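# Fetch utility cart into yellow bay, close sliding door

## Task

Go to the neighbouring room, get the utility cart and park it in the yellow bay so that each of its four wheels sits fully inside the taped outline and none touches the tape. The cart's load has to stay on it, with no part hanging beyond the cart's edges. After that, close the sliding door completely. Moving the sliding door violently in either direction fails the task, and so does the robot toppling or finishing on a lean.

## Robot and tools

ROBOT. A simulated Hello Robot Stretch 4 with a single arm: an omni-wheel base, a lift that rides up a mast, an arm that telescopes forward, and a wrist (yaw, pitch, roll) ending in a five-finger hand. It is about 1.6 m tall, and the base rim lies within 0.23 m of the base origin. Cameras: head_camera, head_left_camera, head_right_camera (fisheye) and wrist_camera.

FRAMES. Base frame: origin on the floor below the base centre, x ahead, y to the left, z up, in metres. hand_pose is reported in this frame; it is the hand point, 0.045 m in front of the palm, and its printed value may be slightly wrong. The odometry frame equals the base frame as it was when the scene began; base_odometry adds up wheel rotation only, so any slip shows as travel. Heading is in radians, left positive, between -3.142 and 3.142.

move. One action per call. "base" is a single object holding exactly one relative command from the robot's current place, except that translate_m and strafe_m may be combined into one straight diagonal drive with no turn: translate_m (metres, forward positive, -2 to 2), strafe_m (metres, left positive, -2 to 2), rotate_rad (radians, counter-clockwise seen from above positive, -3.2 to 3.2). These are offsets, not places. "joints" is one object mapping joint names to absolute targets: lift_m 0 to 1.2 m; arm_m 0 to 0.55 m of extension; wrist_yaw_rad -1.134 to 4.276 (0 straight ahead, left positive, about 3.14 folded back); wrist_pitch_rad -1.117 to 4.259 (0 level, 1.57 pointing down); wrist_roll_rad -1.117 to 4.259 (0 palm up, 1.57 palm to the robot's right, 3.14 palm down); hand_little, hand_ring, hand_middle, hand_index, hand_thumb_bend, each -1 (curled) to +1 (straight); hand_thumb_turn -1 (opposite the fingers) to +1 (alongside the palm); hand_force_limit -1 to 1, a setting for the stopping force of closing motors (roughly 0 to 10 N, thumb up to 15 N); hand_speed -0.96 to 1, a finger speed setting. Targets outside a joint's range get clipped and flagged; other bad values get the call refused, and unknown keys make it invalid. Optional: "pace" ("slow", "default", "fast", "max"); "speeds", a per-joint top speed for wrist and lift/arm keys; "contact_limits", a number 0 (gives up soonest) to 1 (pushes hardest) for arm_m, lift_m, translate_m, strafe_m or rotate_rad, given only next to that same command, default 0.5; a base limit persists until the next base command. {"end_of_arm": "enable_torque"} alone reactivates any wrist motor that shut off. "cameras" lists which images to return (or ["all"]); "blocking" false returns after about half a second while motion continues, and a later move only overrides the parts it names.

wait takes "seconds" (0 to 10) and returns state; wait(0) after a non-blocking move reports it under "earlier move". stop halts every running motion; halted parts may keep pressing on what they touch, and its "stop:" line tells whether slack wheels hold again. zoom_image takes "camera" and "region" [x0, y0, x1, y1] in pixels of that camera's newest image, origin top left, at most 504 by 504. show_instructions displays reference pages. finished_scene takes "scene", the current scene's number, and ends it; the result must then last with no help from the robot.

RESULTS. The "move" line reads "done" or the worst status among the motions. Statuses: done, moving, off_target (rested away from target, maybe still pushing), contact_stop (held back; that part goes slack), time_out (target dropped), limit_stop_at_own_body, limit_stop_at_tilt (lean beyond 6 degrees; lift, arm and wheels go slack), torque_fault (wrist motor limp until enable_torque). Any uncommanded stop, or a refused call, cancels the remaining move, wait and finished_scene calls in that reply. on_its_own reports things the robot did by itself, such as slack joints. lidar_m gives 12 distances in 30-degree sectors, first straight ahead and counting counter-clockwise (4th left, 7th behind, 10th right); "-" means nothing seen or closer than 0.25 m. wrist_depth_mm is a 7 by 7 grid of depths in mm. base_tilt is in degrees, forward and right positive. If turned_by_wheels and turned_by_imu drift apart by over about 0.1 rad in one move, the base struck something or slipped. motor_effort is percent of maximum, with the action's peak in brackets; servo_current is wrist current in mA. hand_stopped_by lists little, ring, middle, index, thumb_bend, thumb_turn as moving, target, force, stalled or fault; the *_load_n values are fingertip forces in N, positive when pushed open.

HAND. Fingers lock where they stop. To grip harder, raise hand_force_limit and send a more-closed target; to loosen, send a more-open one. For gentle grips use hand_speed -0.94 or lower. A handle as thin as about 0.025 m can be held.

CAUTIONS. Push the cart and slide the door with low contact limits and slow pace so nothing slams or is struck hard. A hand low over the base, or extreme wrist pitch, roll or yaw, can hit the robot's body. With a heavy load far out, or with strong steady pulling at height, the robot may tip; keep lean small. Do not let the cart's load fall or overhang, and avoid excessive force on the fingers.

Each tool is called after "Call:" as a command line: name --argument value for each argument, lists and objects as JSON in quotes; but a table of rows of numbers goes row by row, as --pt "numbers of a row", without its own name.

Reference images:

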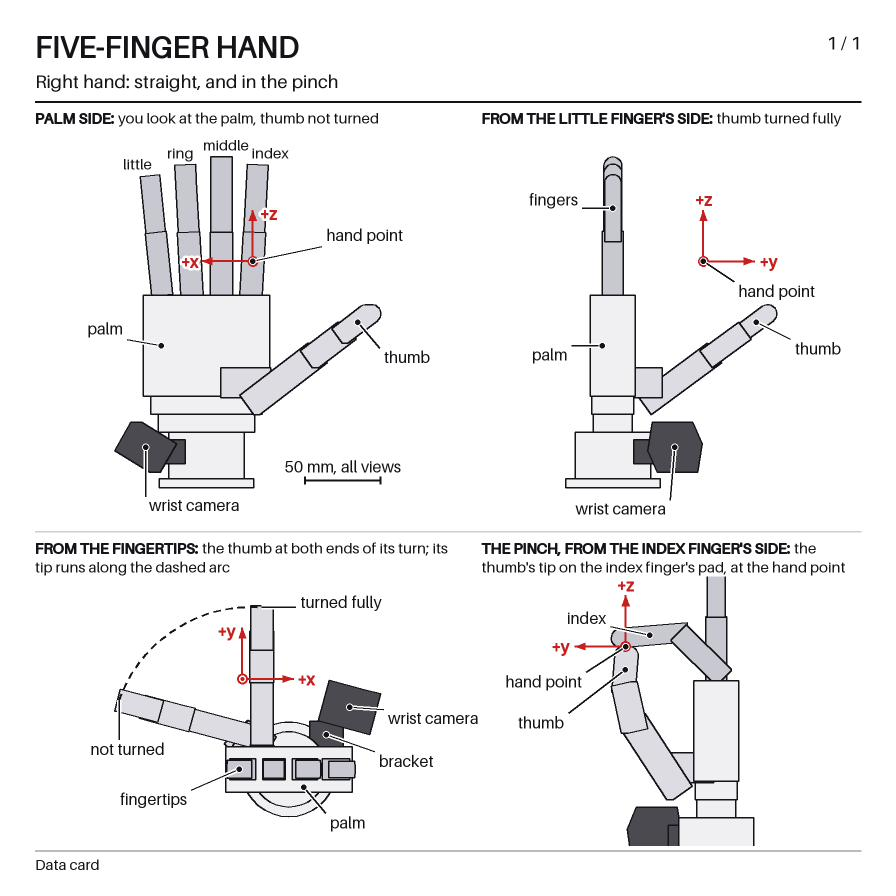

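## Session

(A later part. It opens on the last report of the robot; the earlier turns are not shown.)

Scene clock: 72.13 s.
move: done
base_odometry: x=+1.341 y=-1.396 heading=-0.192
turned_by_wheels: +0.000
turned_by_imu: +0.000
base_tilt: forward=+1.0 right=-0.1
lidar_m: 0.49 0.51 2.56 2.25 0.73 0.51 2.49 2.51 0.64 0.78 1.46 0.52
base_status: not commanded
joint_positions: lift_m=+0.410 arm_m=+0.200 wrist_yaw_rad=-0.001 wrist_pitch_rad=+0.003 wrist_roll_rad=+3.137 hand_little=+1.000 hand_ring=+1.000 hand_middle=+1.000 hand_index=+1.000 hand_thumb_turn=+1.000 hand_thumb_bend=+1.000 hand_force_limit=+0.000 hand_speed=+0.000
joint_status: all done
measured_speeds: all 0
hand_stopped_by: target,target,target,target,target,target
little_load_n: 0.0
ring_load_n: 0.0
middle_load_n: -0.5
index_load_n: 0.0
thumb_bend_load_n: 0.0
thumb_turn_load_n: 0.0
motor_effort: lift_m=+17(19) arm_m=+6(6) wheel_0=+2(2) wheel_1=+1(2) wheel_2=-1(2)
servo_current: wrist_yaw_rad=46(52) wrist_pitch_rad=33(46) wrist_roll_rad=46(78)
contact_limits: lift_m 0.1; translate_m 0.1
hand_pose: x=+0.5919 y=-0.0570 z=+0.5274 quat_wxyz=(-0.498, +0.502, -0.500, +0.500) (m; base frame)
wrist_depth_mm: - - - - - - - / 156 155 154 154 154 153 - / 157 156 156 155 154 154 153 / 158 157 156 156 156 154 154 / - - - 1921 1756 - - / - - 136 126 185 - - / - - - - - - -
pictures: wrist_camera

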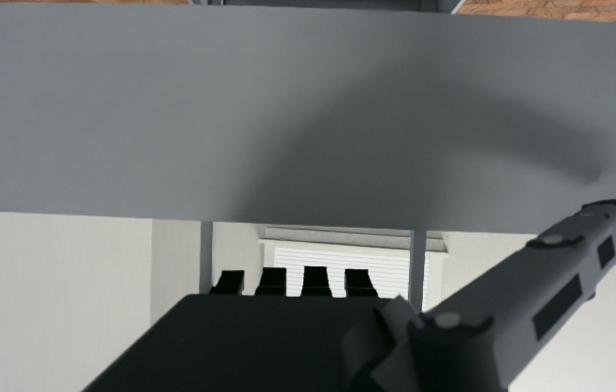

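Call:
move --joints '{"lift_m": 0.4, "arm_m": 0.209, "hand_thumb_turn": -1, "hand_force_limit": -0.5, "hand_speed": -0.5}' --pace "slow"

Call:
move --joints '{"hand_index": -0.1, "hand_middle": -0.1, "hand_ring": -0.1, "hand_little": -0.1, "hand_speed": -0.7}'

Call:
move --joints '{"hand_index": -0.6, "hand_middle": -0.6, "hand_ring": -0.6, "hand_little": -0.6, "hand_speed": -0.9}'

Call:
move --joints '{"hand_thumb_bend": -0.5, "hand_speed": -0.85}' --cameras '["wrist_camera"]'

Scene clock: 75.83 s.
move: done
base_odometry: x=+1.341 y=-1.396 heading=-0.192
turned_by_wheels: +0.000
turned_by_imu: -0.001
base_tilt: forward=+1.0 right=-0.1
lidar_m: 0.49 0.54 2.56 2.24 0.72 0.54 2.47 2.51 0.64 0.79 1.49 0.53
base_status: not commanded
joint_positions: lift_m=+0.400 arm_m=+0.209 wrist_yaw_rad=-0.001 wrist_pitch_rad=+0.003 wrist_roll_rad=+3.137 hand_little=+1.000 hand_ring=+1.000 hand_middle=+1.000 hand_index=+1.000 hand_thumb_turn=-1.000 hand_thumb_bend=+1.000 hand_force_limit=-0.500 hand_speed=-0.500
joint_status: all done
measured_speeds: all 0
hand_stopped_by: target,target,target,target,target,target
little_load_n: 0.0
ring_load_n: 0.0
middle_load_n: 0.0
index_load_n: 0.0
thumb_bend_load_n: 0.0
thumb_turn_load_n: 0.0
motor_effort: lift_m=+17(18) arm_m=+6(10) wheel_0=+2(2) wheel_1=+2(2) wheel_2=-1(2)
servo_current: wrist_yaw_rad=46(59) wrist_pitch_rad=33(52) wrist_roll_rad=46(72)
contact_limits: translate_m 0.1
hand_pose: x=+0.6009 y=-0.0570 z=+0.5174 quat_wxyz=(-0.498, +0.502, -0.500, +0.500) (m; base frame)
wrist_depth_mm: - 1118 - - 117 1078 1042 / 147 147 146 146 145 145 - / 148 147 147 146 - 145 145 / 149 148 147 147 - 146 145 / 149 148 149 148 - 146 146 / - - 136 125 - - - / - - - - - - -
pictures: none

Scene clock: 77.63 s.
move: done
base_odometry: x=+1.341 y=-1.396 heading=-0.192
turned_by_wheels: +0.000
turned_by_imu: +0.000
base_tilt: forward=+1.0 right=-0.1
lidar_m: 0.50 0.54 2.54 2.25 0.73 0.54 2.48 2.52 0.64 0.81 1.48 0.52
base_status: not commanded
joint_positions: lift_m=+0.400 arm_m=+0.209 wrist_yaw_rad=-0.001 wrist_pitch_rad=+0.003 wrist_roll_rad=+3.137 hand_little=-0.100 hand_ring=-0.100 hand_middle=-0.100 hand_index=-0.100 hand_thumb_turn=-1.000 hand_thumb_bend=+1.000 hand_force_limit=-0.500 hand_speed=-0.700
joint_status: all done
measured_speeds: all 0
hand_stopped_by: target,target,target,target,target,target
little_load_n: 0.0
ring_load_n: 0.0
middle_load_n: 0.0
index_load_n: 0.0
thumb_bend_load_n: 0.0
thumb_turn_load_n: 0.0
motor_effort: lift_m=+17(18) arm_m=+6(7) wheel_0=+2(2) wheel_1=+1(2) wheel_2=-1(2)
servo_current: wrist_yaw_rad=52(59) wrist_pitch_rad=33(46) wrist_roll_rad=72(72)
contact_limits: translate_m 0.1
hand_pose: x=+0.6009 y=-0.0570 z=+0.5174 quat_wxyz=(-0.498, +0.502, -0.500, +0.500) (m; base frame)
wrist_depth_mm: - 1098 - - 117 1060 1060 / 147 147 146 146 145 144 - / 148 147 147 147 - 145 145 / 149 148 147 147 - 146 145 / 149 149 156 147 - 146 146 / - - 136 125 - - - / - - - - - - -
pictures: none

Scene clock: 79.60 s.
move: off_target
base_odometry: x=+1.341 y=-1.396 heading=-0.192
turned_by_wheels: +0.000
turned_by_imu: -0.001
base_tilt: forward=+1.0 right=-0.1
lidar_m: 0.48 0.56 2.56 2.23 0.73 0.54 2.50 2.53 0.65 0.81 1.47 0.54
base_status: not commanded
joint_positions: lift_m=+0.400 arm_m=+0.209 wrist_yaw_rad=-0.001 wrist_pitch_rad=+0.003 wrist_roll_rad=+3.137 hand_little=-0.359 hand_ring=-0.322 hand_middle=-0.303 hand_index=-0.322 hand_thumb_turn=-1.000 hand_thumb_bend=+1.000 hand_force_limit=-0.500 hand_speed=-0.900
joint_status: hand_little off_target (ended at -0.359, target -0.600); hand_ring off_target (ended at -0.322, target -0.600); hand_middle off_target (ended at -0.303, target -0.600); hand_index off_target (ended at -0.322, target -0.600); the others done
measured_speeds: all 0
hand_stopped_by: force,force,force,force,target,target
little_load_n: 3.5
ring_load_n: 0.0
middle_load_n: 0.0
index_load_n: 0.0
thumb_bend_load_n: 0.0
thumb_turn_load_n: 0.0
motor_effort: lift_m=+17(18) arm_m=+5(7) wheel_0=+1(2) wheel_1=+1(2) wheel_2=-1(2)
servo_current: wrist_yaw_rad=46(59) wrist_pitch_rad=39(46) wrist_roll_rad=39(85)
contact_limits: translate_m 0.1
hand_pose: x=+0.6010 y=-0.0570 z=+0.5174 quat_wxyz=(-0.498, +0.502, -0.500, +0.500) (m; base frame)
wrist_depth_mm: - - - - 117 1078 1078 / 146 145 145 145 144 144 - / 146 146 146 145 - 145 144 / 147 147 146 146 - 145 145 / 147 147 153 146 - 146 145 / - - 136 125 - - - / - - - - - - -
pictures: none

Scene clock: 85.83 s.
move: off_target
base_odometry: x=+1.341 y=-1.396 heading=-0.192
turned_by_wheels: +0.000
turned_by_imu: -0.002
base_tilt: forward=+1.0 right=-0.1
lidar_m: 0.50 0.51 2.56 2.25 0.70 0.55 2.48 2.49 0.66 0.83 1.49 0.53
base_status: not commanded
joint_positions: lift_m=+0.400 arm_m=+0.209 wrist_yaw_rad=-0.001 wrist_pitch_rad=+0.003 wrist_roll_rad=+3.137 hand_little=-0.359 hand_ring=-0.322 hand_middle=-0.303 hand_index=-0.322 hand_thumb_turn=-1.000 hand_thumb_bend=+0.601 hand_force_limit=-0.500 hand_speed=-0.850
joint_status: hand_thumb_bend off_target (ended at +0.601, target -0.500); the others done
measured_speeds: all 0
hand_stopped_by: force,force,force,force,force,target
little_load_n: 4.0
ring_load_n: 0.0
middle_load_n: 0.0
index_load_n: 0.0
thumb_bend_load_n: 4.0
thumb_turn_load_n: 0.5
motor_effort: lift_m=+18(18) arm_m=+5(5) wheel_0=+1(1) wheel_1=+1(1) wheel_2=-1(2)
servo_current: wrist_yaw_rad=46(59) wrist_pitch_rad=46(52) wrist_roll_rad=33(85)
contact_limits: translate_m 0.1
hand_pose: x=+0.6010 y=-0.0570 z=+0.5174 quat_wxyz=(-0.498, +0.502, -0.500, +0.500) (m; base frame)
wrist_depth_mm: - - - - - 1098 1060 / 146 145 145 145 144 144 - / 146 146 146 145 145 145 144 / 147 146 146 146 - 145 145 / 148 147 153 146 - 146 145 / - - 136 125 - - - / - - - - - - -
pictures: wrist_camera

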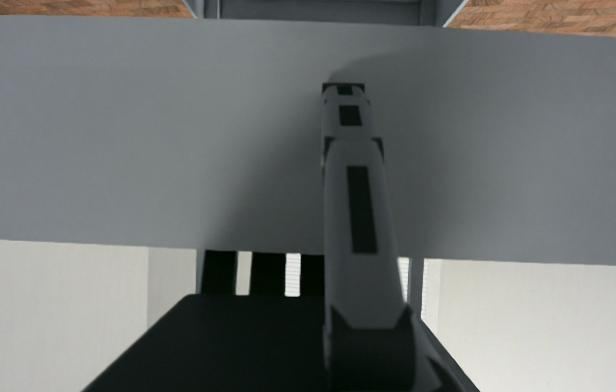

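Call:
move --base '{"translate_m": -0.35}' --pace "slow" --cameras '["wrist_camera"]'

Scene clock: 94.87 s.
move: done
base_odometry: x=+0.997 y=-1.329 heading=-0.192
turned_by_wheels: +0.000
turned_by_imu: +0.000
base_tilt: forward=+0.9 right=-0.1
lidar_m: 0.51 0.61 2.47 2.16 0.27 0.37 2.15 2.17 1.76 0.60 1.56 0.48
base_status: done
joint_positions: lift_m=+0.400 arm_m=+0.209 wrist_yaw_rad=+0.001 wrist_pitch_rad=+0.003 wrist_roll_rad=+3.138 hand_little=-0.360 hand_ring=-0.322 hand_middle=-0.303 hand_index=-0.288 hand_thumb_turn=-0.999 hand_thumb_bend=+0.602 hand_force_limit=-0.500 hand_speed=-0.850
joint_status: not commanded
measured_speeds: all 0
hand_stopped_by: force,force,force,force,force,target
little_load_n: 0.0
ring_load_n: 0.0
middle_load_n: 0.0
index_load_n: 30.0
thumb_bend_load_n: 10.0
thumb_turn_load_n: 13.5
motor_effort: lift_m=+17(18) arm_m=+4(5) wheel_0=-1(8) wheel_1=-1(7) wheel_2=+3(11)
servo_current: wrist_yaw_rad=46(52) wrist_pitch_rad=46(52) wrist_roll_rad=39(78)
hand_pose: x=+0.6011 y=-0.0567 z=+0.5174 quat_wxyz=(-0.499, +0.502, -0.500, +0.500) (m; base frame)
wrist_depth_mm: - - - - 1138 1118 1205 / 116 122 131 138 153 163 - / 118 124 132 140 154 166 174 / 118 124 132 140 - 167 175 / 120 124 137 142 - 168 - / - - 136 125 - - - / - 574 - - - - -
pictures: wrist_camera

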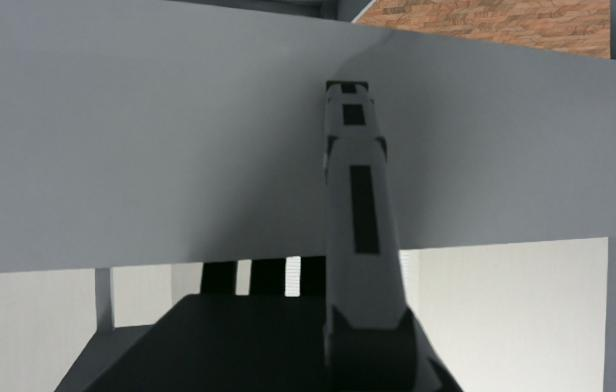

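Call:
move --joints '{"wrist_yaw_rad": -0.24}' --speeds '{"wrist_yaw_rad": 0.4}' --cameras '["wrist_camera", "head_camera"]'

Scene clock: 96.83 s.
move: done
base_odometry: x=+0.997 y=-1.329 heading=-0.192
turned_by_wheels: +0.000
turned_by_imu: +0.000
base_tilt: forward=+1.0 right=-0.1
lidar_m: 0.48 2.56 2.48 2.17 0.30 0.36 2.13 2.17 1.74 0.59 1.56 0.50
base_status: not commanded
joint_positions: lift_m=+0.400 arm_m=+0.209 wrist_yaw_rad=-0.237 wrist_pitch_rad=+0.003 wrist_roll_rad=+3.140 hand_little=-0.359 hand_ring=-0.322 hand_middle=-0.303 hand_index=-0.291 hand_thumb_turn=-1.000 hand_thumb_bend=+0.601 hand_force_limit=-0.500 hand_speed=-0.850
joint_status: all done
measured_speeds: all 0
hand_stopped_by: force,force,force,force,force,target
little_load_n: 6.5
ring_load_n: 1.5
middle_load_n: 0.0
index_load_n: 0.0
thumb_bend_load_n: 2.0
thumb_turn_load_n: -0.5
motor_effort: lift_m=+18(18) arm_m=+4(4) wheel_0=+2(3) wheel_1=+1(1) wheel_2=+3(5)
servo_current: wrist_yaw_rad=39(130) wrist_pitch_rad=39(59) wrist_roll_rad=33(78)
hand_pose: x=+0.5816 y=-0.1070 z=+0.5175 quat_wxyz=(-0.436, +0.439, -0.556, +0.555) (m; base frame)
wrist_depth_mm: 1118 1118 - - - 1138 1138 / 147 146 145 145 144 143 143 / 147 146 146 145 144 144 144 / 148 147 146 146 - 145 145 / 148 148 147 147 - 145 145 / - - 125 125 - - - / - - - - - - -
pictures: head_camera, wrist_camera

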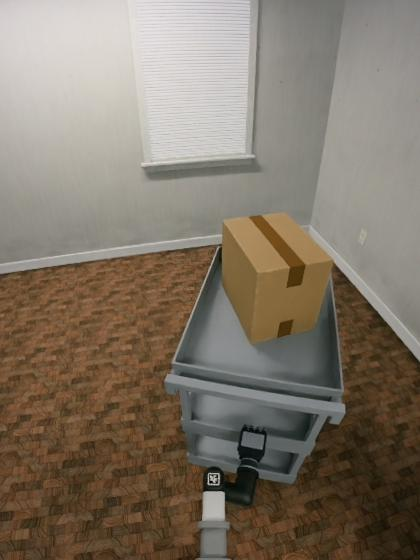

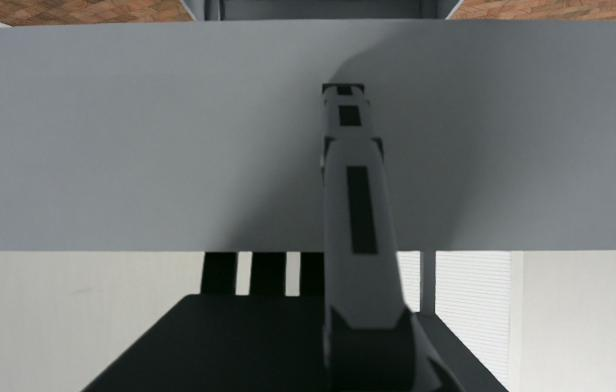

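Call:
move --base '{"translate_m": -0.147, "strafe_m": -0.029}' --joints '{"wrist_yaw_rad": -0.13}' --speeds '{"wrist_yaw_rad": 0.07}' --pace "slow" --cameras '["wrist_camera"]'

Scene clock: 102.77 s.
move: done
base_odometry: x=+0.848 y=-1.329 heading=-0.192
turned_by_wheels: +0.000
turned_by_imu: -0.002
base_tilt: forward=+0.9 right=-0.1
lidar_m: 0.50 2.71 2.45 0.28 0.31 2.29 2.01 2.01 1.76 0.62 0.59 0.50
base_status: done
joint_positions: lift_m=+0.400 arm_m=+0.209 wrist_yaw_rad=-0.132 wrist_pitch_rad=+0.003 wrist_roll_rad=+3.140 hand_little=-0.360 hand_ring=-0.322 hand_middle=-0.303 hand_index=-0.291 hand_thumb_turn=-1.000 hand_thumb_bend=+0.600 hand_force_limit=-0.500 hand_speed=-0.850
joint_status: all done
measured_speeds: all 0
hand_stopped_by: force,force,force,force,force,target
little_load_n: 0.5
ring_load_n: 0.0
middle_load_n: 2.0
index_load_n: 0.0
thumb_bend_load_n: 0.0
thumb_turn_load_n: 0.0
motor_effort: lift_m=+18(18) arm_m=+4(4) wheel_0=-3(9) wheel_1=-3(8) wheel_2=+2(13)
servo_current: wrist_yaw_rad=52(78) wrist_pitch_rad=39(46) wrist_roll_rad=46(65)
hand_pose: x=+0.5917 y=-0.0854 z=+0.5175 quat_wxyz=(-0.465, +0.467, -0.532, +0.531) (m; base frame)
wrist_depth_mm: - - - - - 1098 1078 / 140 142 143 144 147 148 - / 140 142 143 145 147 149 150 / 141 143 144 146 - 150 151 / 141 143 153 146 - 151 152 / - - 135 125 - - - / - - - - - - -
pictures: wrist_camera

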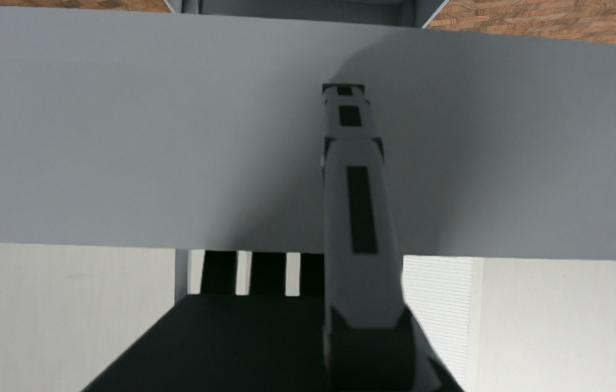

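Call:
move --base '{"translate_m": -0.196, "strafe_m": -0.038}' --joints '{"wrist_yaw_rad": -0.03}' --speeds '{"wrist_yaw_rad": 0.05}' --pace "slow" --cameras '["wrist_camera", "head_camera"]'

Scene clock: 106.77 s.
move: done
base_odometry: x=+0.648 y=-1.329 heading=-0.193
turned_by_wheels: +0.000
turned_by_imu: -0.001
base_tilt: forward=+1.0 right=-0.1
lidar_m: 0.51 2.92 0.35 0.33 2.16 2.07 1.82 1.78 1.78 1.56 0.63 0.51
base_status: done
joint_positions: lift_m=+0.400 arm_m=+0.209 wrist_yaw_rad=-0.034 wrist_pitch_rad=+0.003 wrist_roll_rad=+3.140 hand_little=-0.360 hand_ring=-0.322 hand_middle=-0.303 hand_index=-0.289 hand_thumb_turn=-1.000 hand_thumb_bend=+0.601 hand_force_limit=-0.500 hand_speed=-0.850
joint_status: all done
measured_speeds: all 0
hand_stopped_by: force,force,force,force,force,target
little_load_n: 0.0
ring_load_n: 0.0
middle_load_n: 0.0
index_load_n: 15.0
thumb_bend_load_n: 4.5
thumb_turn_load_n: 3.5
motor_effort: lift_m=+17(18) arm_m=+4(4) wheel_0=-2(10) wheel_1=-4(8) wheel_2=+3(12)
servo_current: wrist_yaw_rad=46(91) wrist_pitch_rad=39(52) wrist_roll_rad=78(78)
hand_pose: x=+0.5991 y=-0.0642 z=+0.5175 quat_wxyz=(-0.490, +0.493, -0.509, +0.508) (m; base frame)
wrist_depth_mm: - - - - - 1078 1118 / 127 133 137 141 150 155 - / 128 132 138 142 151 156 161 / 129 133 138 143 - 157 162 / 129 135 142 145 - 159 - / - 683 136 125 - - - / - - - - - - -
pictures: head_camera, wrist_camera

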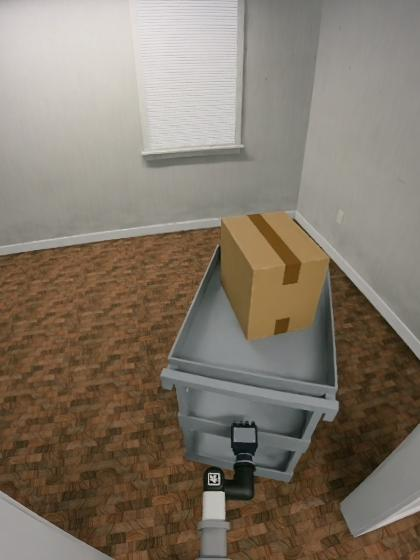

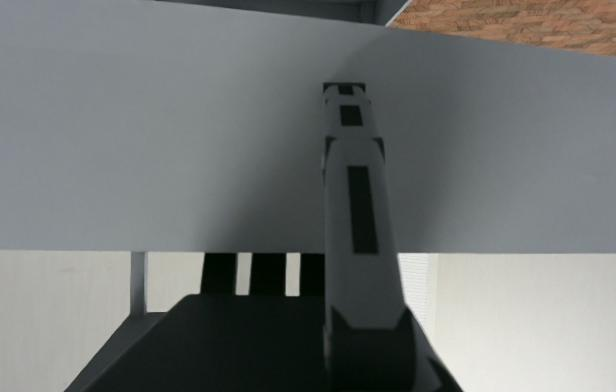

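Call:
move --base '{"translate_m": -0.2, "strafe_m": 0.045}' --joints '{"wrist_yaw_rad": -0.15}' --speeds '{"wrist_yaw_rad": 0.1}' --pace "slow" --cameras '["wrist_camera", "head_camera"]'

Scene clock: 113.07 s.
move: done
base_odometry: x=+0.461 y=-1.246 heading=-0.193
turned_by_wheels: +0.000
turned_by_imu: -0.002
base_tilt: forward=+1.0 right=-0.1
lidar_m: 0.48 0.44 0.38 0.67 2.07 1.90 1.61 1.64 1.84 1.66 0.78 0.51
base_status: done
joint_positions: lift_m=+0.400 arm_m=+0.209 wrist_yaw_rad=-0.150 wrist_pitch_rad=+0.003 wrist_roll_rad=+3.140 hand_little=-0.360 hand_ring=-0.322 hand_middle=-0.303 hand_index=-0.290 hand_thumb_turn=-1.000 hand_thumb_bend=+0.601 hand_force_limit=-0.500 hand_speed=-0.850
joint_status: all done
measured_speeds: all 0
hand_stopped_by: force,force,force,force,force,target
little_load_n: 0.0
ring_load_n: 0.0
middle_load_n: 1.0
index_load_n: 3.0
thumb_bend_load_n: 1.0
thumb_turn_load_n: -0.5
motor_effort: lift_m=+18(18) arm_m=+4(4) wheel_0=-4(9) wheel_1=-2(5) wheel_2=+1(11)
servo_current: wrist_yaw_rad=52(91) wrist_pitch_rad=33(52) wrist_roll_rad=52(78)
hand_pose: x=+0.5901 y=-0.0892 z=+0.5175 quat_wxyz=(-0.460, +0.462, -0.537, +0.536) (m; base frame)
wrist_depth_mm: - - - - 1042 1118 1078 / 136 138 142 143 147 150 - / 137 139 142 144 148 151 153 / 137 139 143 145 - 152 154 / 138 141 153 146 - 153 - / - 707 136 125 - - - / - 544 - - - - -
pictures: head_camera, wrist_camera

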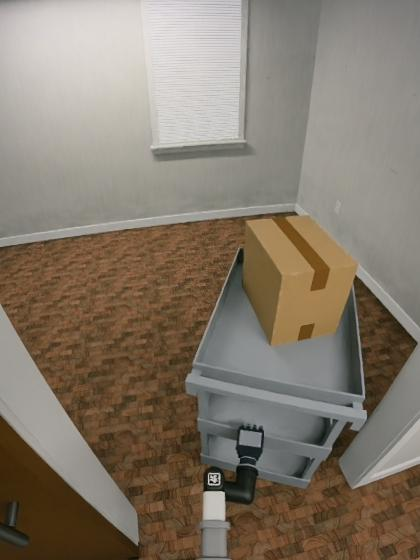

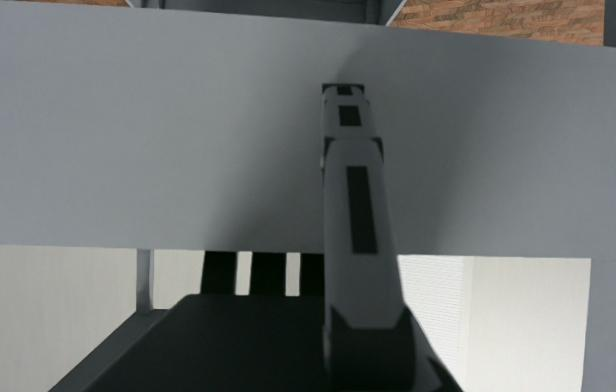

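Call:
move --base '{"translate_m": -0.27, "strafe_m": 0.06}' --joints '{"wrist_yaw_rad": -0.2}' --speeds '{"wrist_yaw_rad": 0.05}' --pace "slow" --cameras '["wrist_camera", "head_camera", "head_left_camera"]'

Scene clock: 119.50 s.
move: done
base_odometry: x=+0.207 y=-1.136 heading=-0.193
turned_by_wheels: -0.001
turned_by_imu: -0.002
base_tilt: forward=+0.9 right=-0.1
lidar_m: 0.50 0.50 0.62 1.19 1.96 1.60 1.37 1.39 1.64 1.75 0.57 0.48
base_status: done
joint_positions: lift_m=+0.400 arm_m=+0.209 wrist_yaw_rad=-0.200 wrist_pitch_rad=+0.003 wrist_roll_rad=+3.140 hand_little=-0.360 hand_ring=-0.322 hand_middle=-0.303 hand_index=-0.290 hand_thumb_turn=-1.000 hand_thumb_bend=+0.601 hand_force_limit=-0.500 hand_speed=-0.850
joint_status: all done
measured_speeds: all 0
hand_stopped_by: force,force,force,force,force,target
little_load_n: 0.0
ring_load_n: 0.0
middle_load_n: 0.5
index_load_n: 4.0
thumb_bend_load_n: 1.0
thumb_turn_load_n: -1.0
motor_effort: lift_m=+17(18) arm_m=+4(4) wheel_0=-5(11) wheel_1=-3(6) wheel_2=+1(12)
servo_current: wrist_yaw_rad=39(59) wrist_pitch_rad=33(52) wrist_roll_rad=26(65)
hand_pose: x=+0.5854 y=-0.0996 z=+0.5175 quat_wxyz=(-0.446, +0.449, -0.548, +0.547) (m; base frame)
wrist_depth_mm: - - - - 1118 - - / 135 138 141 143 148 150 - / 136 138 141 144 148 151 154 / 137 139 143 145 - 152 154 / 138 699 153 146 - 153 155 / - 699 136 125 - - - / 500 544 - - - - -
pictures: head_camera, head_left_camera, wrist_camera

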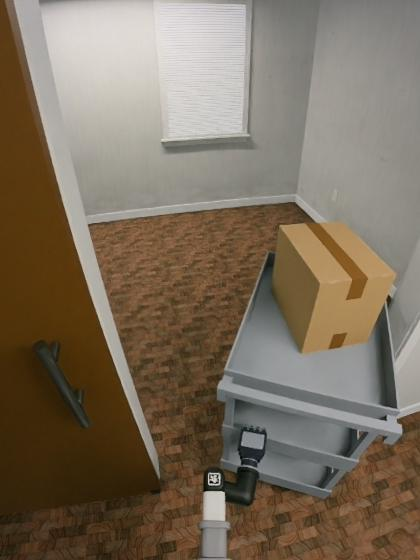

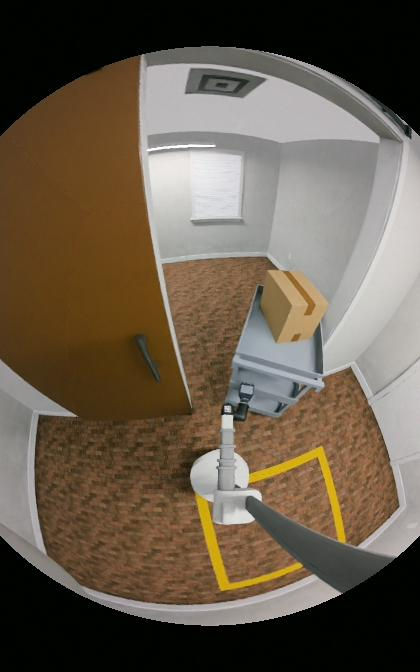

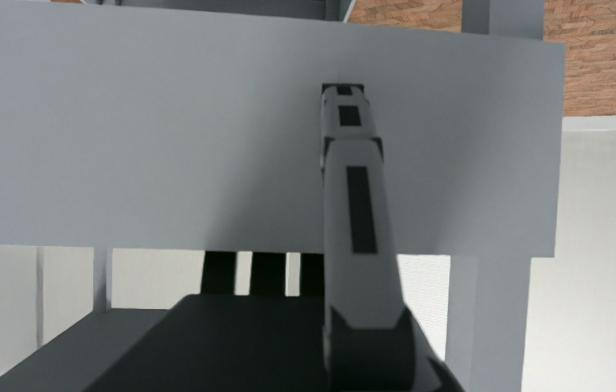

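Call:
move --base '{"translate_m": -0.147, "strafe_m": -0.029}' --pace "slow" --cameras '["wrist_camera", "head_camera"]'

Scene clock: 124.53 s.
move: done
base_odometry: x=+0.058 y=-1.136 heading=-0.193
turned_by_wheels: +0.000
turned_by_imu: -0.001
base_tilt: forward=+1.0 right=-0.1
lidar_m: 0.50 0.66 0.85 1.65 1.94 1.44 1.22 1.23 1.48 1.75 0.55 0.49
base_status: done
joint_positions: lift_m=+0.400 arm_m=+0.209 wrist_yaw_rad=-0.200 wrist_pitch_rad=+0.003 wrist_roll_rad=+3.140 hand_little=-0.360 hand_ring=-0.322 hand_middle=-0.303 hand_index=-0.290 hand_thumb_turn=-1.000 hand_thumb_bend=+0.601 hand_force_limit=-0.500 hand_speed=-0.850
joint_status: not commanded
measured_speeds: all 0
hand_stopped_by: force,force,force,force,force,target
little_load_n: 0.0
ring_load_n: 0.0
middle_load_n: 0.0
index_load_n: 5.5
thumb_bend_load_n: 1.5
thumb_turn_load_n: 0.5
motor_effort: lift_m=+18(18) arm_m=+4(4) wheel_0=+0(8) wheel_1=-1(7) wheel_2=+4(11)
servo_current: wrist_yaw_rad=39(52) wrist_pitch_rad=39(52) wrist_roll_rad=52(72)
hand_pose: x=+0.5855 y=-0.0994 z=+0.5175 quat_wxyz=(-0.446, +0.449, -0.548, +0.547) (m; base frame)
wrist_depth_mm: - - - - 1138 - - / - 137 140 143 148 151 - / 134 137 140 144 149 153 - / 134 137 141 144 - 153 156 / 135 139 143 146 - 154 - / 627 715 136 125 - - - / 535 564 - - - - -
pictures: head_camera, wrist_camera

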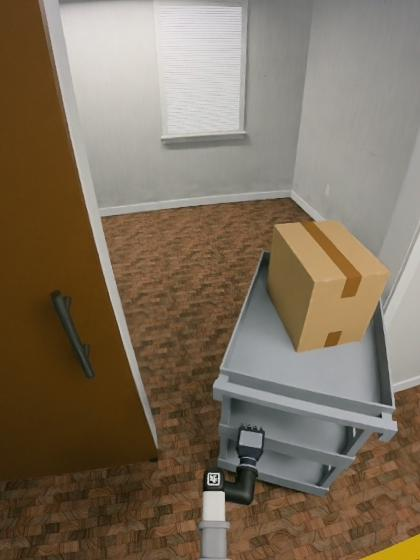

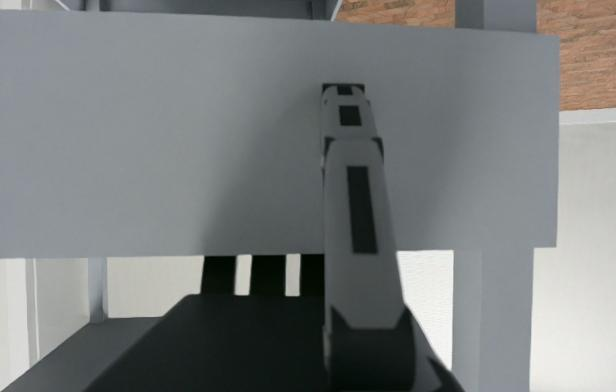

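Call:
move --base '{"translate_m": -0.24, "strafe_m": 0.071}' --pace "slow" --cameras '["wrist_camera", "head_camera", "head_right_camera"]'

Scene clock: 130.93 s.
move: done
base_odometry: x=-0.164 y=-1.020 heading=-0.194
turned_by_wheels: -0.001
turned_by_imu: -0.003
base_tilt: forward=+1.0 right=-0.1
lidar_m: 0.48 0.85 1.08 1.83 1.80 1.17 1.01 1.02 1.19 1.84 0.55 0.48
base_status: done
joint_positions: lift_m=+0.400 arm_m=+0.209 wrist_yaw_rad=-0.203 wrist_pitch_rad=+0.003 wrist_roll_rad=+3.140 hand_little=-0.360 hand_ring=-0.322 hand_middle=-0.303 hand_index=-0.290 hand_thumb_turn=-1.000 hand_thumb_bend=+0.601 hand_force_limit=-0.500 hand_speed=-0.850
joint_status: not commanded
measured_speeds: all 0
hand_stopped_by: force,force,force,force,force,target
little_load_n: 0.0
ring_load_n: 0.0
middle_load_n: 0.0
index_load_n: 4.5
thumb_bend_load_n: 1.5
thumb_turn_load_n: 2.5
motor_effort: lift_m=+18(18) arm_m=+4(4) wheel_0=-6(11) wheel_1=-4(7) wheel_2=-2(11)
servo_current: wrist_yaw_rad=39(59) wrist_pitch_rad=39(52) wrist_roll_rad=59(72)
hand_pose: x=+0.5851 y=-0.1002 z=+0.5175 quat_wxyz=(-0.445, +0.448, -0.549, +0.548) (m; base frame)
wrist_depth_mm: - - - - - - 1160 / 134 137 140 143 148 151 1756 / 134 137 141 143 149 151 - / 135 138 142 145 - 152 - / 136 140 153 145 - - - / 676 904 136 125 - - - / 504 554 - - - - -
pictures: head_camera, head_right_camera, wrist_camera

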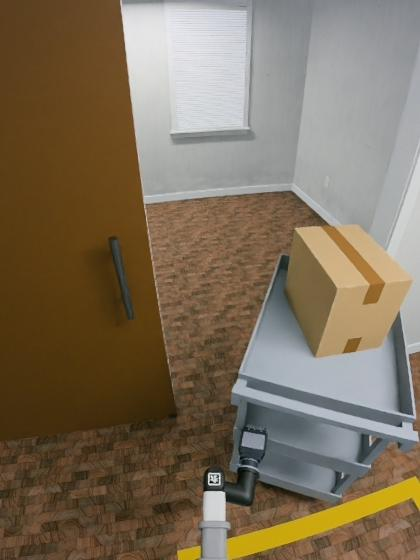

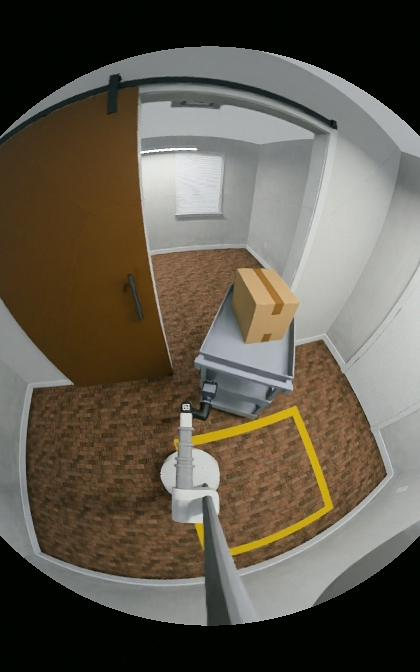

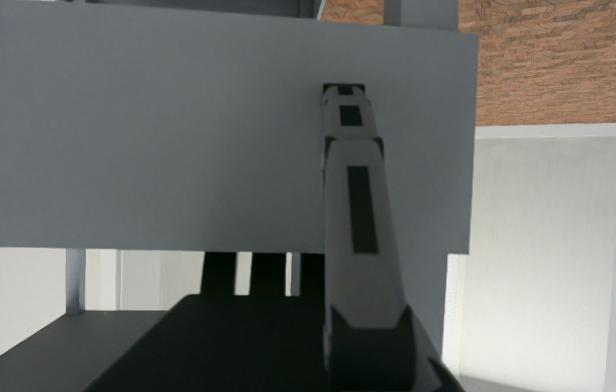

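Call:
move --base '{"translate_m": -0.245, "strafe_m": -0.048}' --joints '{"wrist_yaw_rad": -0.15}' --speeds '{"wrist_yaw_rad": 0.05}' --pace "slow" --cameras '["wrist_camera", "head_right_camera"]'

Scene clock: 138.03 s.
move: done
base_odometry: x=-0.414 y=-1.020 heading=-0.194
turned_by_wheels: +0.000
turned_by_imu: +0.000
base_tilt: forward=+1.0 right=-0.1
lidar_m: 0.49 1.11 1.38 1.79 1.48 0.89 0.75 0.75 0.91 1.69 0.61 0.51
base_status: done
joint_positions: lift_m=+0.400 arm_m=+0.209 wrist_yaw_rad=-0.149 wrist_pitch_rad=+0.003 wrist_roll_rad=+3.140 hand_little=-0.360 hand_ring=-0.322 hand_middle=-0.303 hand_index=-0.290 hand_thumb_turn=-1.000 hand_thumb_bend=+0.601 hand_force_limit=-0.500 hand_speed=-0.850
joint_status: all done
measured_speeds: all 0
hand_stopped_by: force,force,force,force,force,target
little_load_n: 0.0
ring_load_n: 0.0
middle_load_n: 0.0
index_load_n: 4.0
thumb_bend_load_n: 3.0
thumb_turn_load_n: 2.5
motor_effort: lift_m=+17(18) arm_m=+4(4) wheel_0=+1(10) wheel_1=-1(8) wheel_2=+4(13)
servo_current: wrist_yaw_rad=46(78) wrist_pitch_rad=33(59) wrist_roll_rad=33(78)
hand_pose: x=+0.5903 y=-0.0888 z=+0.5175 quat_wxyz=(-0.460, +0.463, -0.536, +0.535) (m; base frame)
wrist_depth_mm: - - - 1078 - 1138 654 / - 138 140 143 148 151 661 / 135 137 141 144 149 151 661 / 135 138 142 145 - 152 668 / 136 139 143 145 - - 661 / - 1078 136 125 - - 661 / 535 574 - - - - 676
pictures: head_right_camera, wrist_camera

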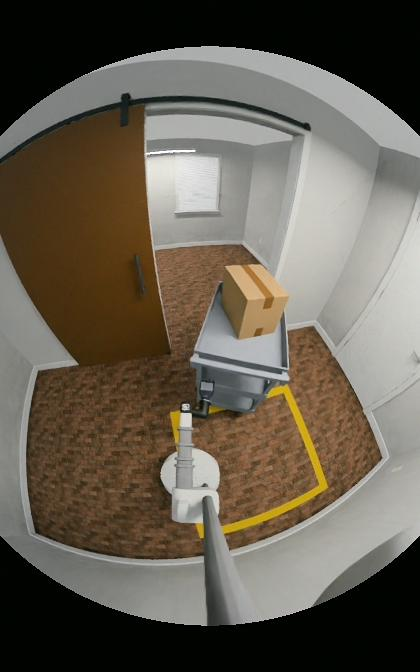

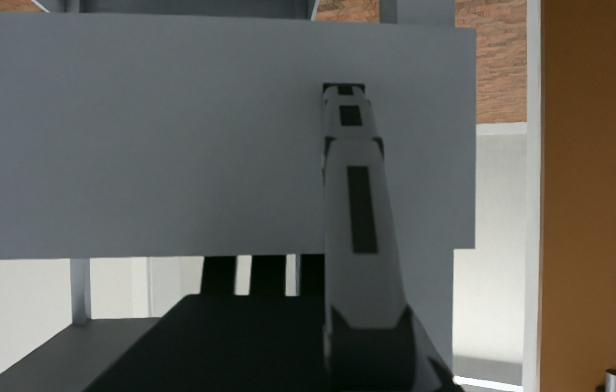

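Call:
move --base '{"translate_m": -0.245, "strafe_m": -0.048}' --joints '{"wrist_yaw_rad": -0.05}' --speeds '{"wrist_yaw_rad": 0.05}' --pace "slow" --cameras '["wrist_camera", "head_right_camera"]'

Scene clock: 142.90 s.
move: done
base_odometry: x=-0.663 y=-1.020 heading=-0.194
turned_by_wheels: +0.000
turned_by_imu: -0.001
base_tilt: forward=+1.0 right=-0.1
lidar_m: 0.51 1.34 1.68 1.78 1.00 0.59 0.51 0.52 0.63 1.16 0.63 0.52
base_status: done
joint_positions: lift_m=+0.400 arm_m=+0.209 wrist_yaw_rad=-0.052 wrist_pitch_rad=+0.003 wrist_roll_rad=+3.140 hand_little=-0.360 hand_ring=-0.322 hand_middle=-0.303 hand_index=-0.291 hand_thumb_turn=-1.000 hand_thumb_bend=+0.600 hand_force_limit=-0.500 hand_speed=-0.850
joint_status: all done
measured_speeds: all 0
hand_stopped_by: force,force,force,force,force,target
little_load_n: 0.0
ring_load_n: 0.0
middle_load_n: 2.0
index_load_n: 0.0
thumb_bend_load_n: 0.0
thumb_turn_load_n: 0.0
motor_effort: lift_m=+18(18) arm_m=+4(4) wheel_0=-2(8) wheel_1=-3(6) wheel_2=+3(11)
servo_current: wrist_yaw_rad=52(85) wrist_pitch_rad=46(52) wrist_roll_rad=52(65)
hand_pose: x=+0.5979 y=-0.0681 z=+0.5175 quat_wxyz=(-0.486, +0.488, -0.513, +0.512) (m; base frame)
wrist_depth_mm: - - - - - - 878 / 140 142 143 144 146 - 878 / 142 142 144 145 147 148 891 / 142 143 145 146 - 149 878 / 143 144 153 147 - 917 904 / - 715 136 125 - - 891 / 500 539 - - - - 878
pictures: head_right_camera, wrist_camera

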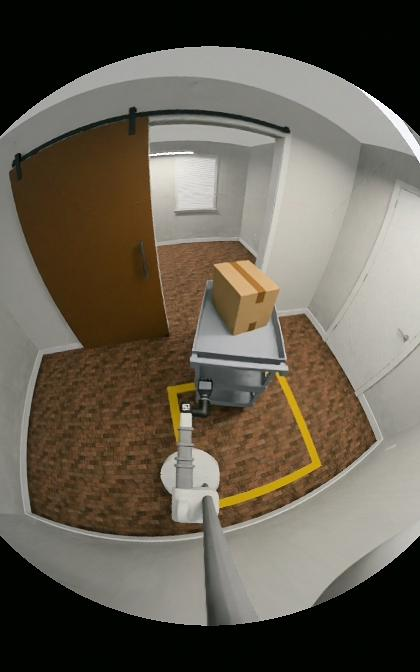

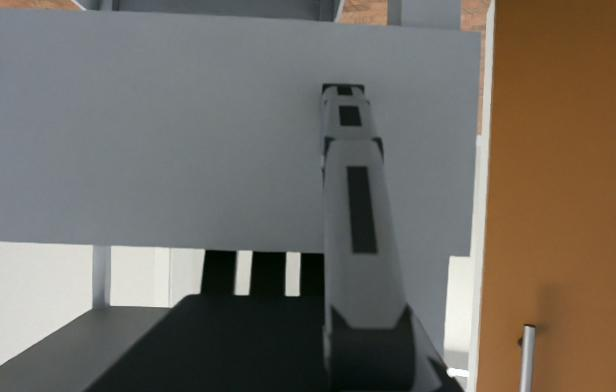

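Call:
move --base '{"translate_m": -0.23, "strafe_m": -0.045}' --joints '{"wrist_yaw_rad": 0.05}' --speeds '{"wrist_yaw_rad": 0.05}' --pace "slow" --cameras '["wrist_camera", "head_right_camera", "head_camera"]'

Scene clock: 147.30 s.
move: done
base_odometry: x=-0.898 y=-1.020 heading=-0.194
turned_by_wheels: +0.000
turned_by_imu: -0.001
base_tilt: forward=+0.9 right=-0.1
lidar_m: 0.52 1.58 1.98 1.77 0.61 0.32 0.29 0.27 0.34 0.66 1.93 0.52
base_status: done
joint_positions: lift_m=+0.400 arm_m=+0.209 wrist_yaw_rad=+0.049 wrist_pitch_rad=+0.003 wrist_roll_rad=+3.140 hand_little=-0.360 hand_ring=-0.322 hand_middle=-0.303 hand_index=-0.291 hand_thumb_turn=-1.000 hand_thumb_bend=+0.600 hand_force_limit=-0.500 hand_speed=-0.850
joint_status: all done
measured_speeds: all 0
hand_stopped_by: force,force,force,force,force,target
little_load_n: 0.0
ring_load_n: 0.0
middle_load_n: 1.5
index_load_n: 0.5
thumb_bend_load_n: 0.0
thumb_turn_load_n: 0.0
motor_effort: lift_m=+18(18) arm_m=+4(4) wheel_0=-1(10) wheel_1=-2(8) wheel_2=+1(8)
servo_current: wrist_yaw_rad=46(85) wrist_pitch_rad=26(59) wrist_roll_rad=46(78)
hand_pose: x=+0.6036 y=-0.0459 z=+0.5175 quat_wxyz=(-0.511, +0.513, -0.488, +0.487) (m; base frame)
wrist_depth_mm: - - - - - - 1098 / 139 141 142 144 147 - 1098 / 140 141 143 145 147 149 1138 / 140 142 144 146 - 150 1118 / 141 143 155 147 - 1138 1118 / - 699 136 125 - - 1138 / 500 544 - - - - 1118
pictures: head_camera, head_right_camera, wrist_camera

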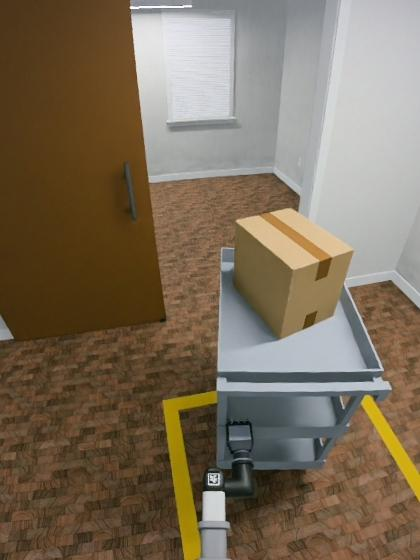

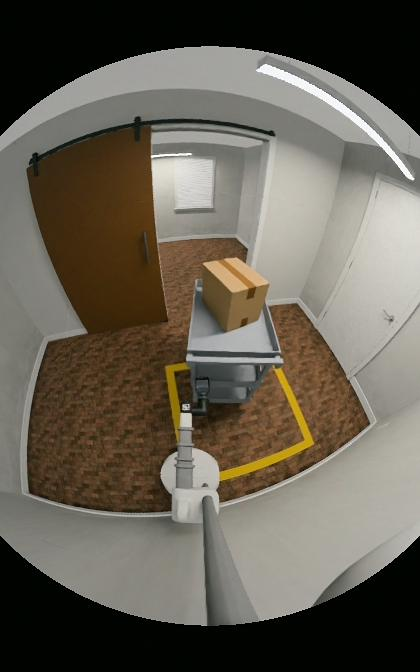

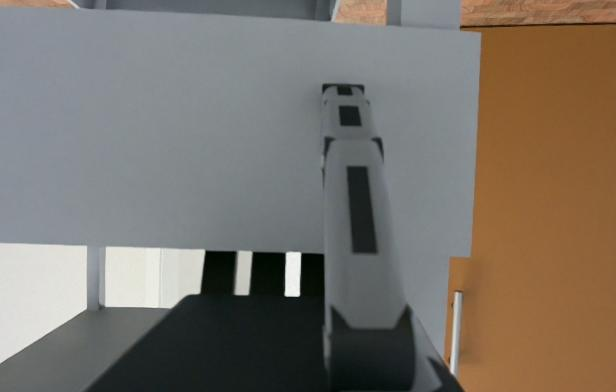

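Call:
move --cameras '["all"]'

Scene clock: 152.43 s.
base_odometry: x=-0.898 y=-1.020 heading=-0.194
turned_by_wheels: +0.000
turned_by_imu: -0.001
base_tilt: forward=+0.9 right=+0.0
lidar_m: 0.51 1.58 2.03 1.77 0.58 0.32 0.29 0.28 0.33 0.67 1.91 0.53
base_status: done
joint_positions: lift_m=+0.400 arm_m=+0.209 wrist_yaw_rad=+0.049 wrist_pitch_rad=+0.003 wrist_roll_rad=+3.140 hand_little=-0.360 hand_ring=-0.322 hand_middle=-0.303 hand_index=-0.291 hand_thumb_turn=-1.000 hand_thumb_bend=+0.600 hand_force_limit=-0.500 hand_speed=-0.850
joint_status: all done
measured_speeds: all 0
hand_stopped_by: force,force,force,force,force,target
little_load_n: 0.0
ring_load_n: 0.0
middle_load_n: 1.5
index_load_n: 0.5
thumb_bend_load_n: 0.0
thumb_turn_load_n: 0.0
motor_effort: lift_m=+18(18) arm_m=+4(4) wheel_0=-1(10) wheel_1=-2(8) wheel_2=+1(8)
servo_current: wrist_yaw_rad=52(85) wrist_pitch_rad=39(59) wrist_roll_rad=39(78)
hand_pose: x=+0.6036 y=-0.0459 z=+0.5175 quat_wxyz=(-0.511, +0.513, -0.488, +0.487) (m; base frame)
wrist_depth_mm: - - - - - - 1078 / 139 141 142 144 147 - 1098 / 140 141 143 145 147 149 1138 / 141 142 144 146 - 149 1138 / 141 144 155 147 - 1138 1138 / - 715 136 125 - - 1118 / 500 549 - - - - 1118
pictures: head_camera, head_left_camera, head_right_camera, wrist_camera

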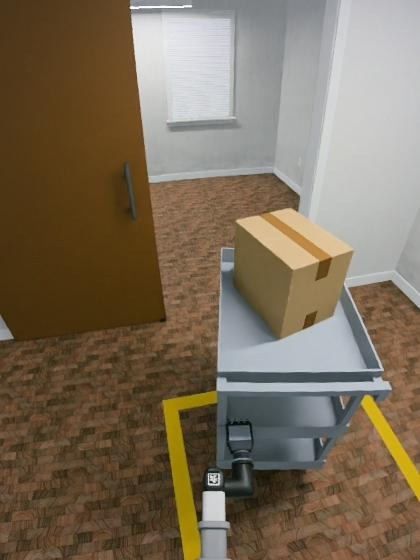

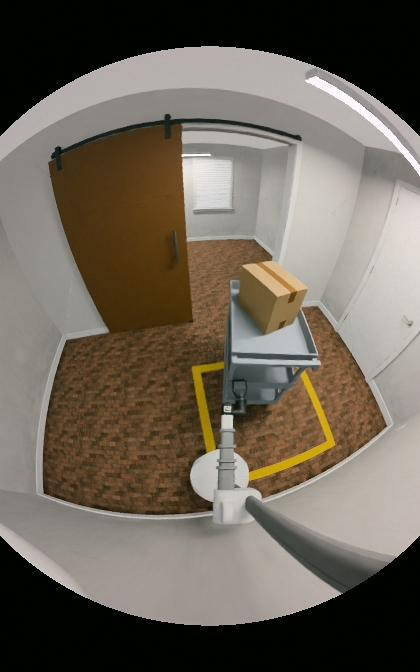

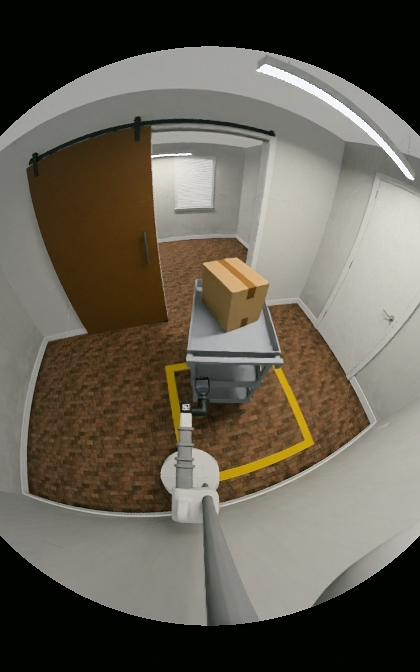

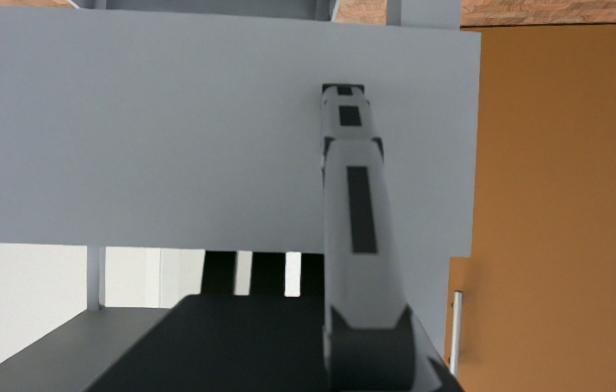

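Call:
move --joints '{"arm_m": 0.085}' --pace "slow" --cameras '["head_camera", "wrist_camera"]'

Scene clock: 155.73 s.
move: done
base_odometry: x=-0.898 y=-1.020 heading=-0.194
turned_by_wheels: +0.000
turned_by_imu: -0.001
base_tilt: forward=+1.0 right=-0.2
lidar_m: 0.33 1.56 1.99 1.77 0.60 0.34 0.29 0.29 0.36 0.65 0.55 0.40
base_status: not commanded
joint_positions: lift_m=+0.400 arm_m=+0.085 wrist_yaw_rad=+0.048 wrist_pitch_rad=+0.003 wrist_roll_rad=+3.140 hand_little=-0.359 hand_ring=-0.322 hand_middle=-0.303 hand_index=-0.291 hand_thumb_turn=-1.000 hand_thumb_bend=+0.600 hand_force_limit=-0.500 hand_speed=-0.850
joint_status: all done
measured_speeds: all 0
hand_stopped_by: force,force,force,force,force,target
little_load_n: 1.0
ring_load_n: 0.5
middle_load_n: 2.0
index_load_n: -0.5
thumb_bend_load_n: 0.0
thumb_turn_load_n: 0.0
motor_effort: lift_m=+17(18) arm_m=-7(13) wheel_0=-1(1) wheel_1=-2(2) wheel_2=+1(2)
servo_current: wrist_yaw_rad=46(52) wrist_pitch_rad=39(52) wrist_roll_rad=46(72)
hand_pose: x=+0.4799 y=-0.0460 z=+0.5175 quat_wxyz=(-0.511, +0.513, -0.488, +0.488) (m; base frame)
wrist_depth_mm: - - - - - - 1138 / 144 144 145 145 146 - 1229 / 145 145 145 146 146 146 1205 / 145 146 146 147 - 147 1229 / 146 147 155 153 - 1229 1229 / - 732 136 125 - - 1229 / 500 544 - - - - 1229
pictures: head_camera, wrist_camera

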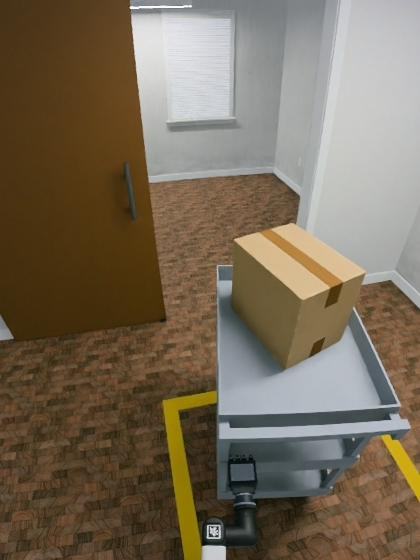

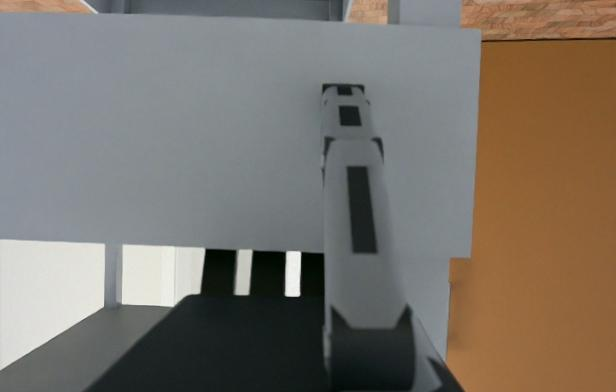

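Call:
move --joints '{"hand_speed": -0.5, "hand_thumb_bend": 1, "hand_index": 1, "hand_middle": 1, "hand_ring": 1, "hand_little": 1}'

Call:
move --joints '{"lift_m": 0.48, "hand_thumb_turn": 1}' --pace "slow" --contact_limits '{"lift_m": 0.2}' --cameras '["head_camera", "wrist_camera"]'

Scene clock: 158.60 s.
move: done
base_odometry: x=-0.898 y=-1.020 heading=-0.194
turned_by_wheels: +0.000
turned_by_imu: -0.001
base_tilt: forward=+1.0 right=-0.1
lidar_m: 0.38 1.59 2.01 1.79 0.57 0.33 0.30 0.28 0.34 0.66 0.57 0.40
base_status: not commanded
joint_positions: lift_m=+0.400 arm_m=+0.085 wrist_yaw_rad=+0.047 wrist_pitch_rad=+0.003 wrist_roll_rad=+3.140 hand_little=+1.000 hand_ring=+1.000 hand_middle=+1.000 hand_index=+1.000 hand_thumb_turn=-1.000 hand_thumb_bend=+1.000 hand_force_limit=-0.500 hand_speed=-0.500
joint_status: all done
measured_speeds: all 0
hand_stopped_by: target,target,target,target,target,target
little_load_n: 0.0
ring_load_n: 0.0
middle_load_n: 0.0
index_load_n: -1.0
thumb_bend_load_n: 0.0
thumb_turn_load_n: 0.0
motor_effort: lift_m=+18(18) arm_m=-6(7) wheel_0=-1(1) wheel_1=-2(2) wheel_2=+0(1)
servo_current: wrist_yaw_rad=46(52) wrist_pitch_rad=39(46) wrist_roll_rad=26(72)
hand_pose: x=+0.4798 y=-0.0462 z=+0.5175 quat_wxyz=(-0.510, +0.513, -0.488, +0.488) (m; base frame)
wrist_depth_mm: - - - 117 151 - 1138 / 145 145 146 146 146 - 1229 / 145 146 146 146 - 147 1229 / 146 146 147 147 - 147 1229 / 147 147 1618 148 - 1229 1229 / - 732 136 126 - - 1205 / 504 549 - - - - 1205
pictures: none

Scene clock: 161.17 s.
move: done
base_odometry: x=-0.898 y=-1.020 heading=-0.194
turned_by_wheels: +0.000
turned_by_imu: -0.001
base_tilt: forward=+1.0 right=-0.2
lidar_m: 0.37 1.57 2.01 1.79 0.60 0.33 0.29 0.29 0.34 0.65 0.57 0.39
base_status: not commanded
joint_positions: lift_m=+0.480 arm_m=+0.085 wrist_yaw_rad=+0.047 wrist_pitch_rad=+0.003 wrist_roll_rad=+3.140 hand_little=+1.000 hand_ring=+1.000 hand_middle=+1.000 hand_index=+1.000 hand_thumb_turn=+1.000 hand_thumb_bend=+1.000 hand_force_limit=-0.500 hand_speed=-0.500
joint_status: all done
measured_speeds: all 0
hand_stopped_by: target,target,target,target,target,target
little_load_n: 0.0
ring_load_n: 0.0
middle_load_n: 0.0
index_load_n: -1.0
thumb_bend_load_n: 0.0
thumb_turn_load_n: 0.0
motor_effort: lift_m=+24(26) arm_m=-6(6) wheel_0=-1(1) wheel_1=-2(2) wheel_2=-1(1)
servo_current: wrist_yaw_rad=46(59) wrist_pitch_rad=39(52) wrist_roll_rad=46(65)
contact_limits: lift_m 0.2
hand_pose: x=+0.4798 y=-0.0462 z=+0.5970 quat_wxyz=(-0.510, +0.513, -0.488, +0.488) (m; base frame)
wrist_depth_mm: 144 144 145 145 145 146 1205 / - - - - 366 1255 1205 / - 715 - - 449 1255 1229 / - 723 - - - 1281 1229 / - 723 - - - 1255 - / 492 521 124 126 - - - / 351 - - - - - -
pictures: head_camera, wrist_camera

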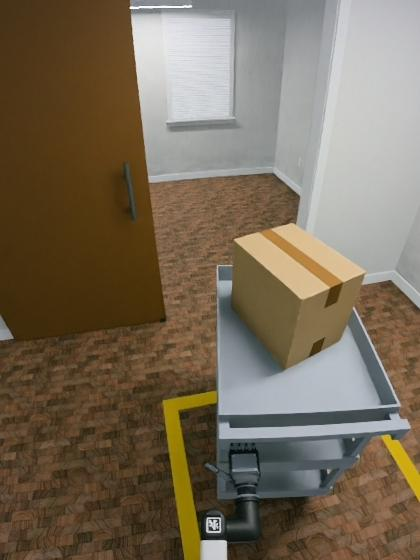

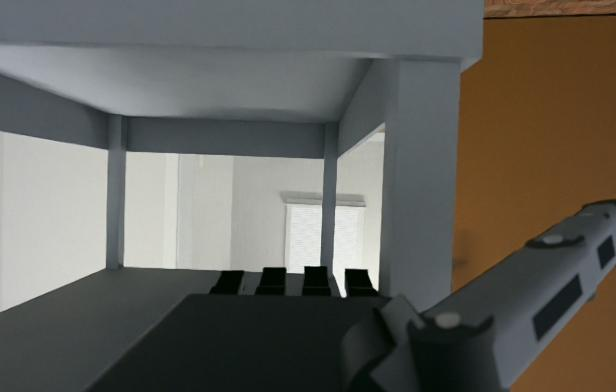

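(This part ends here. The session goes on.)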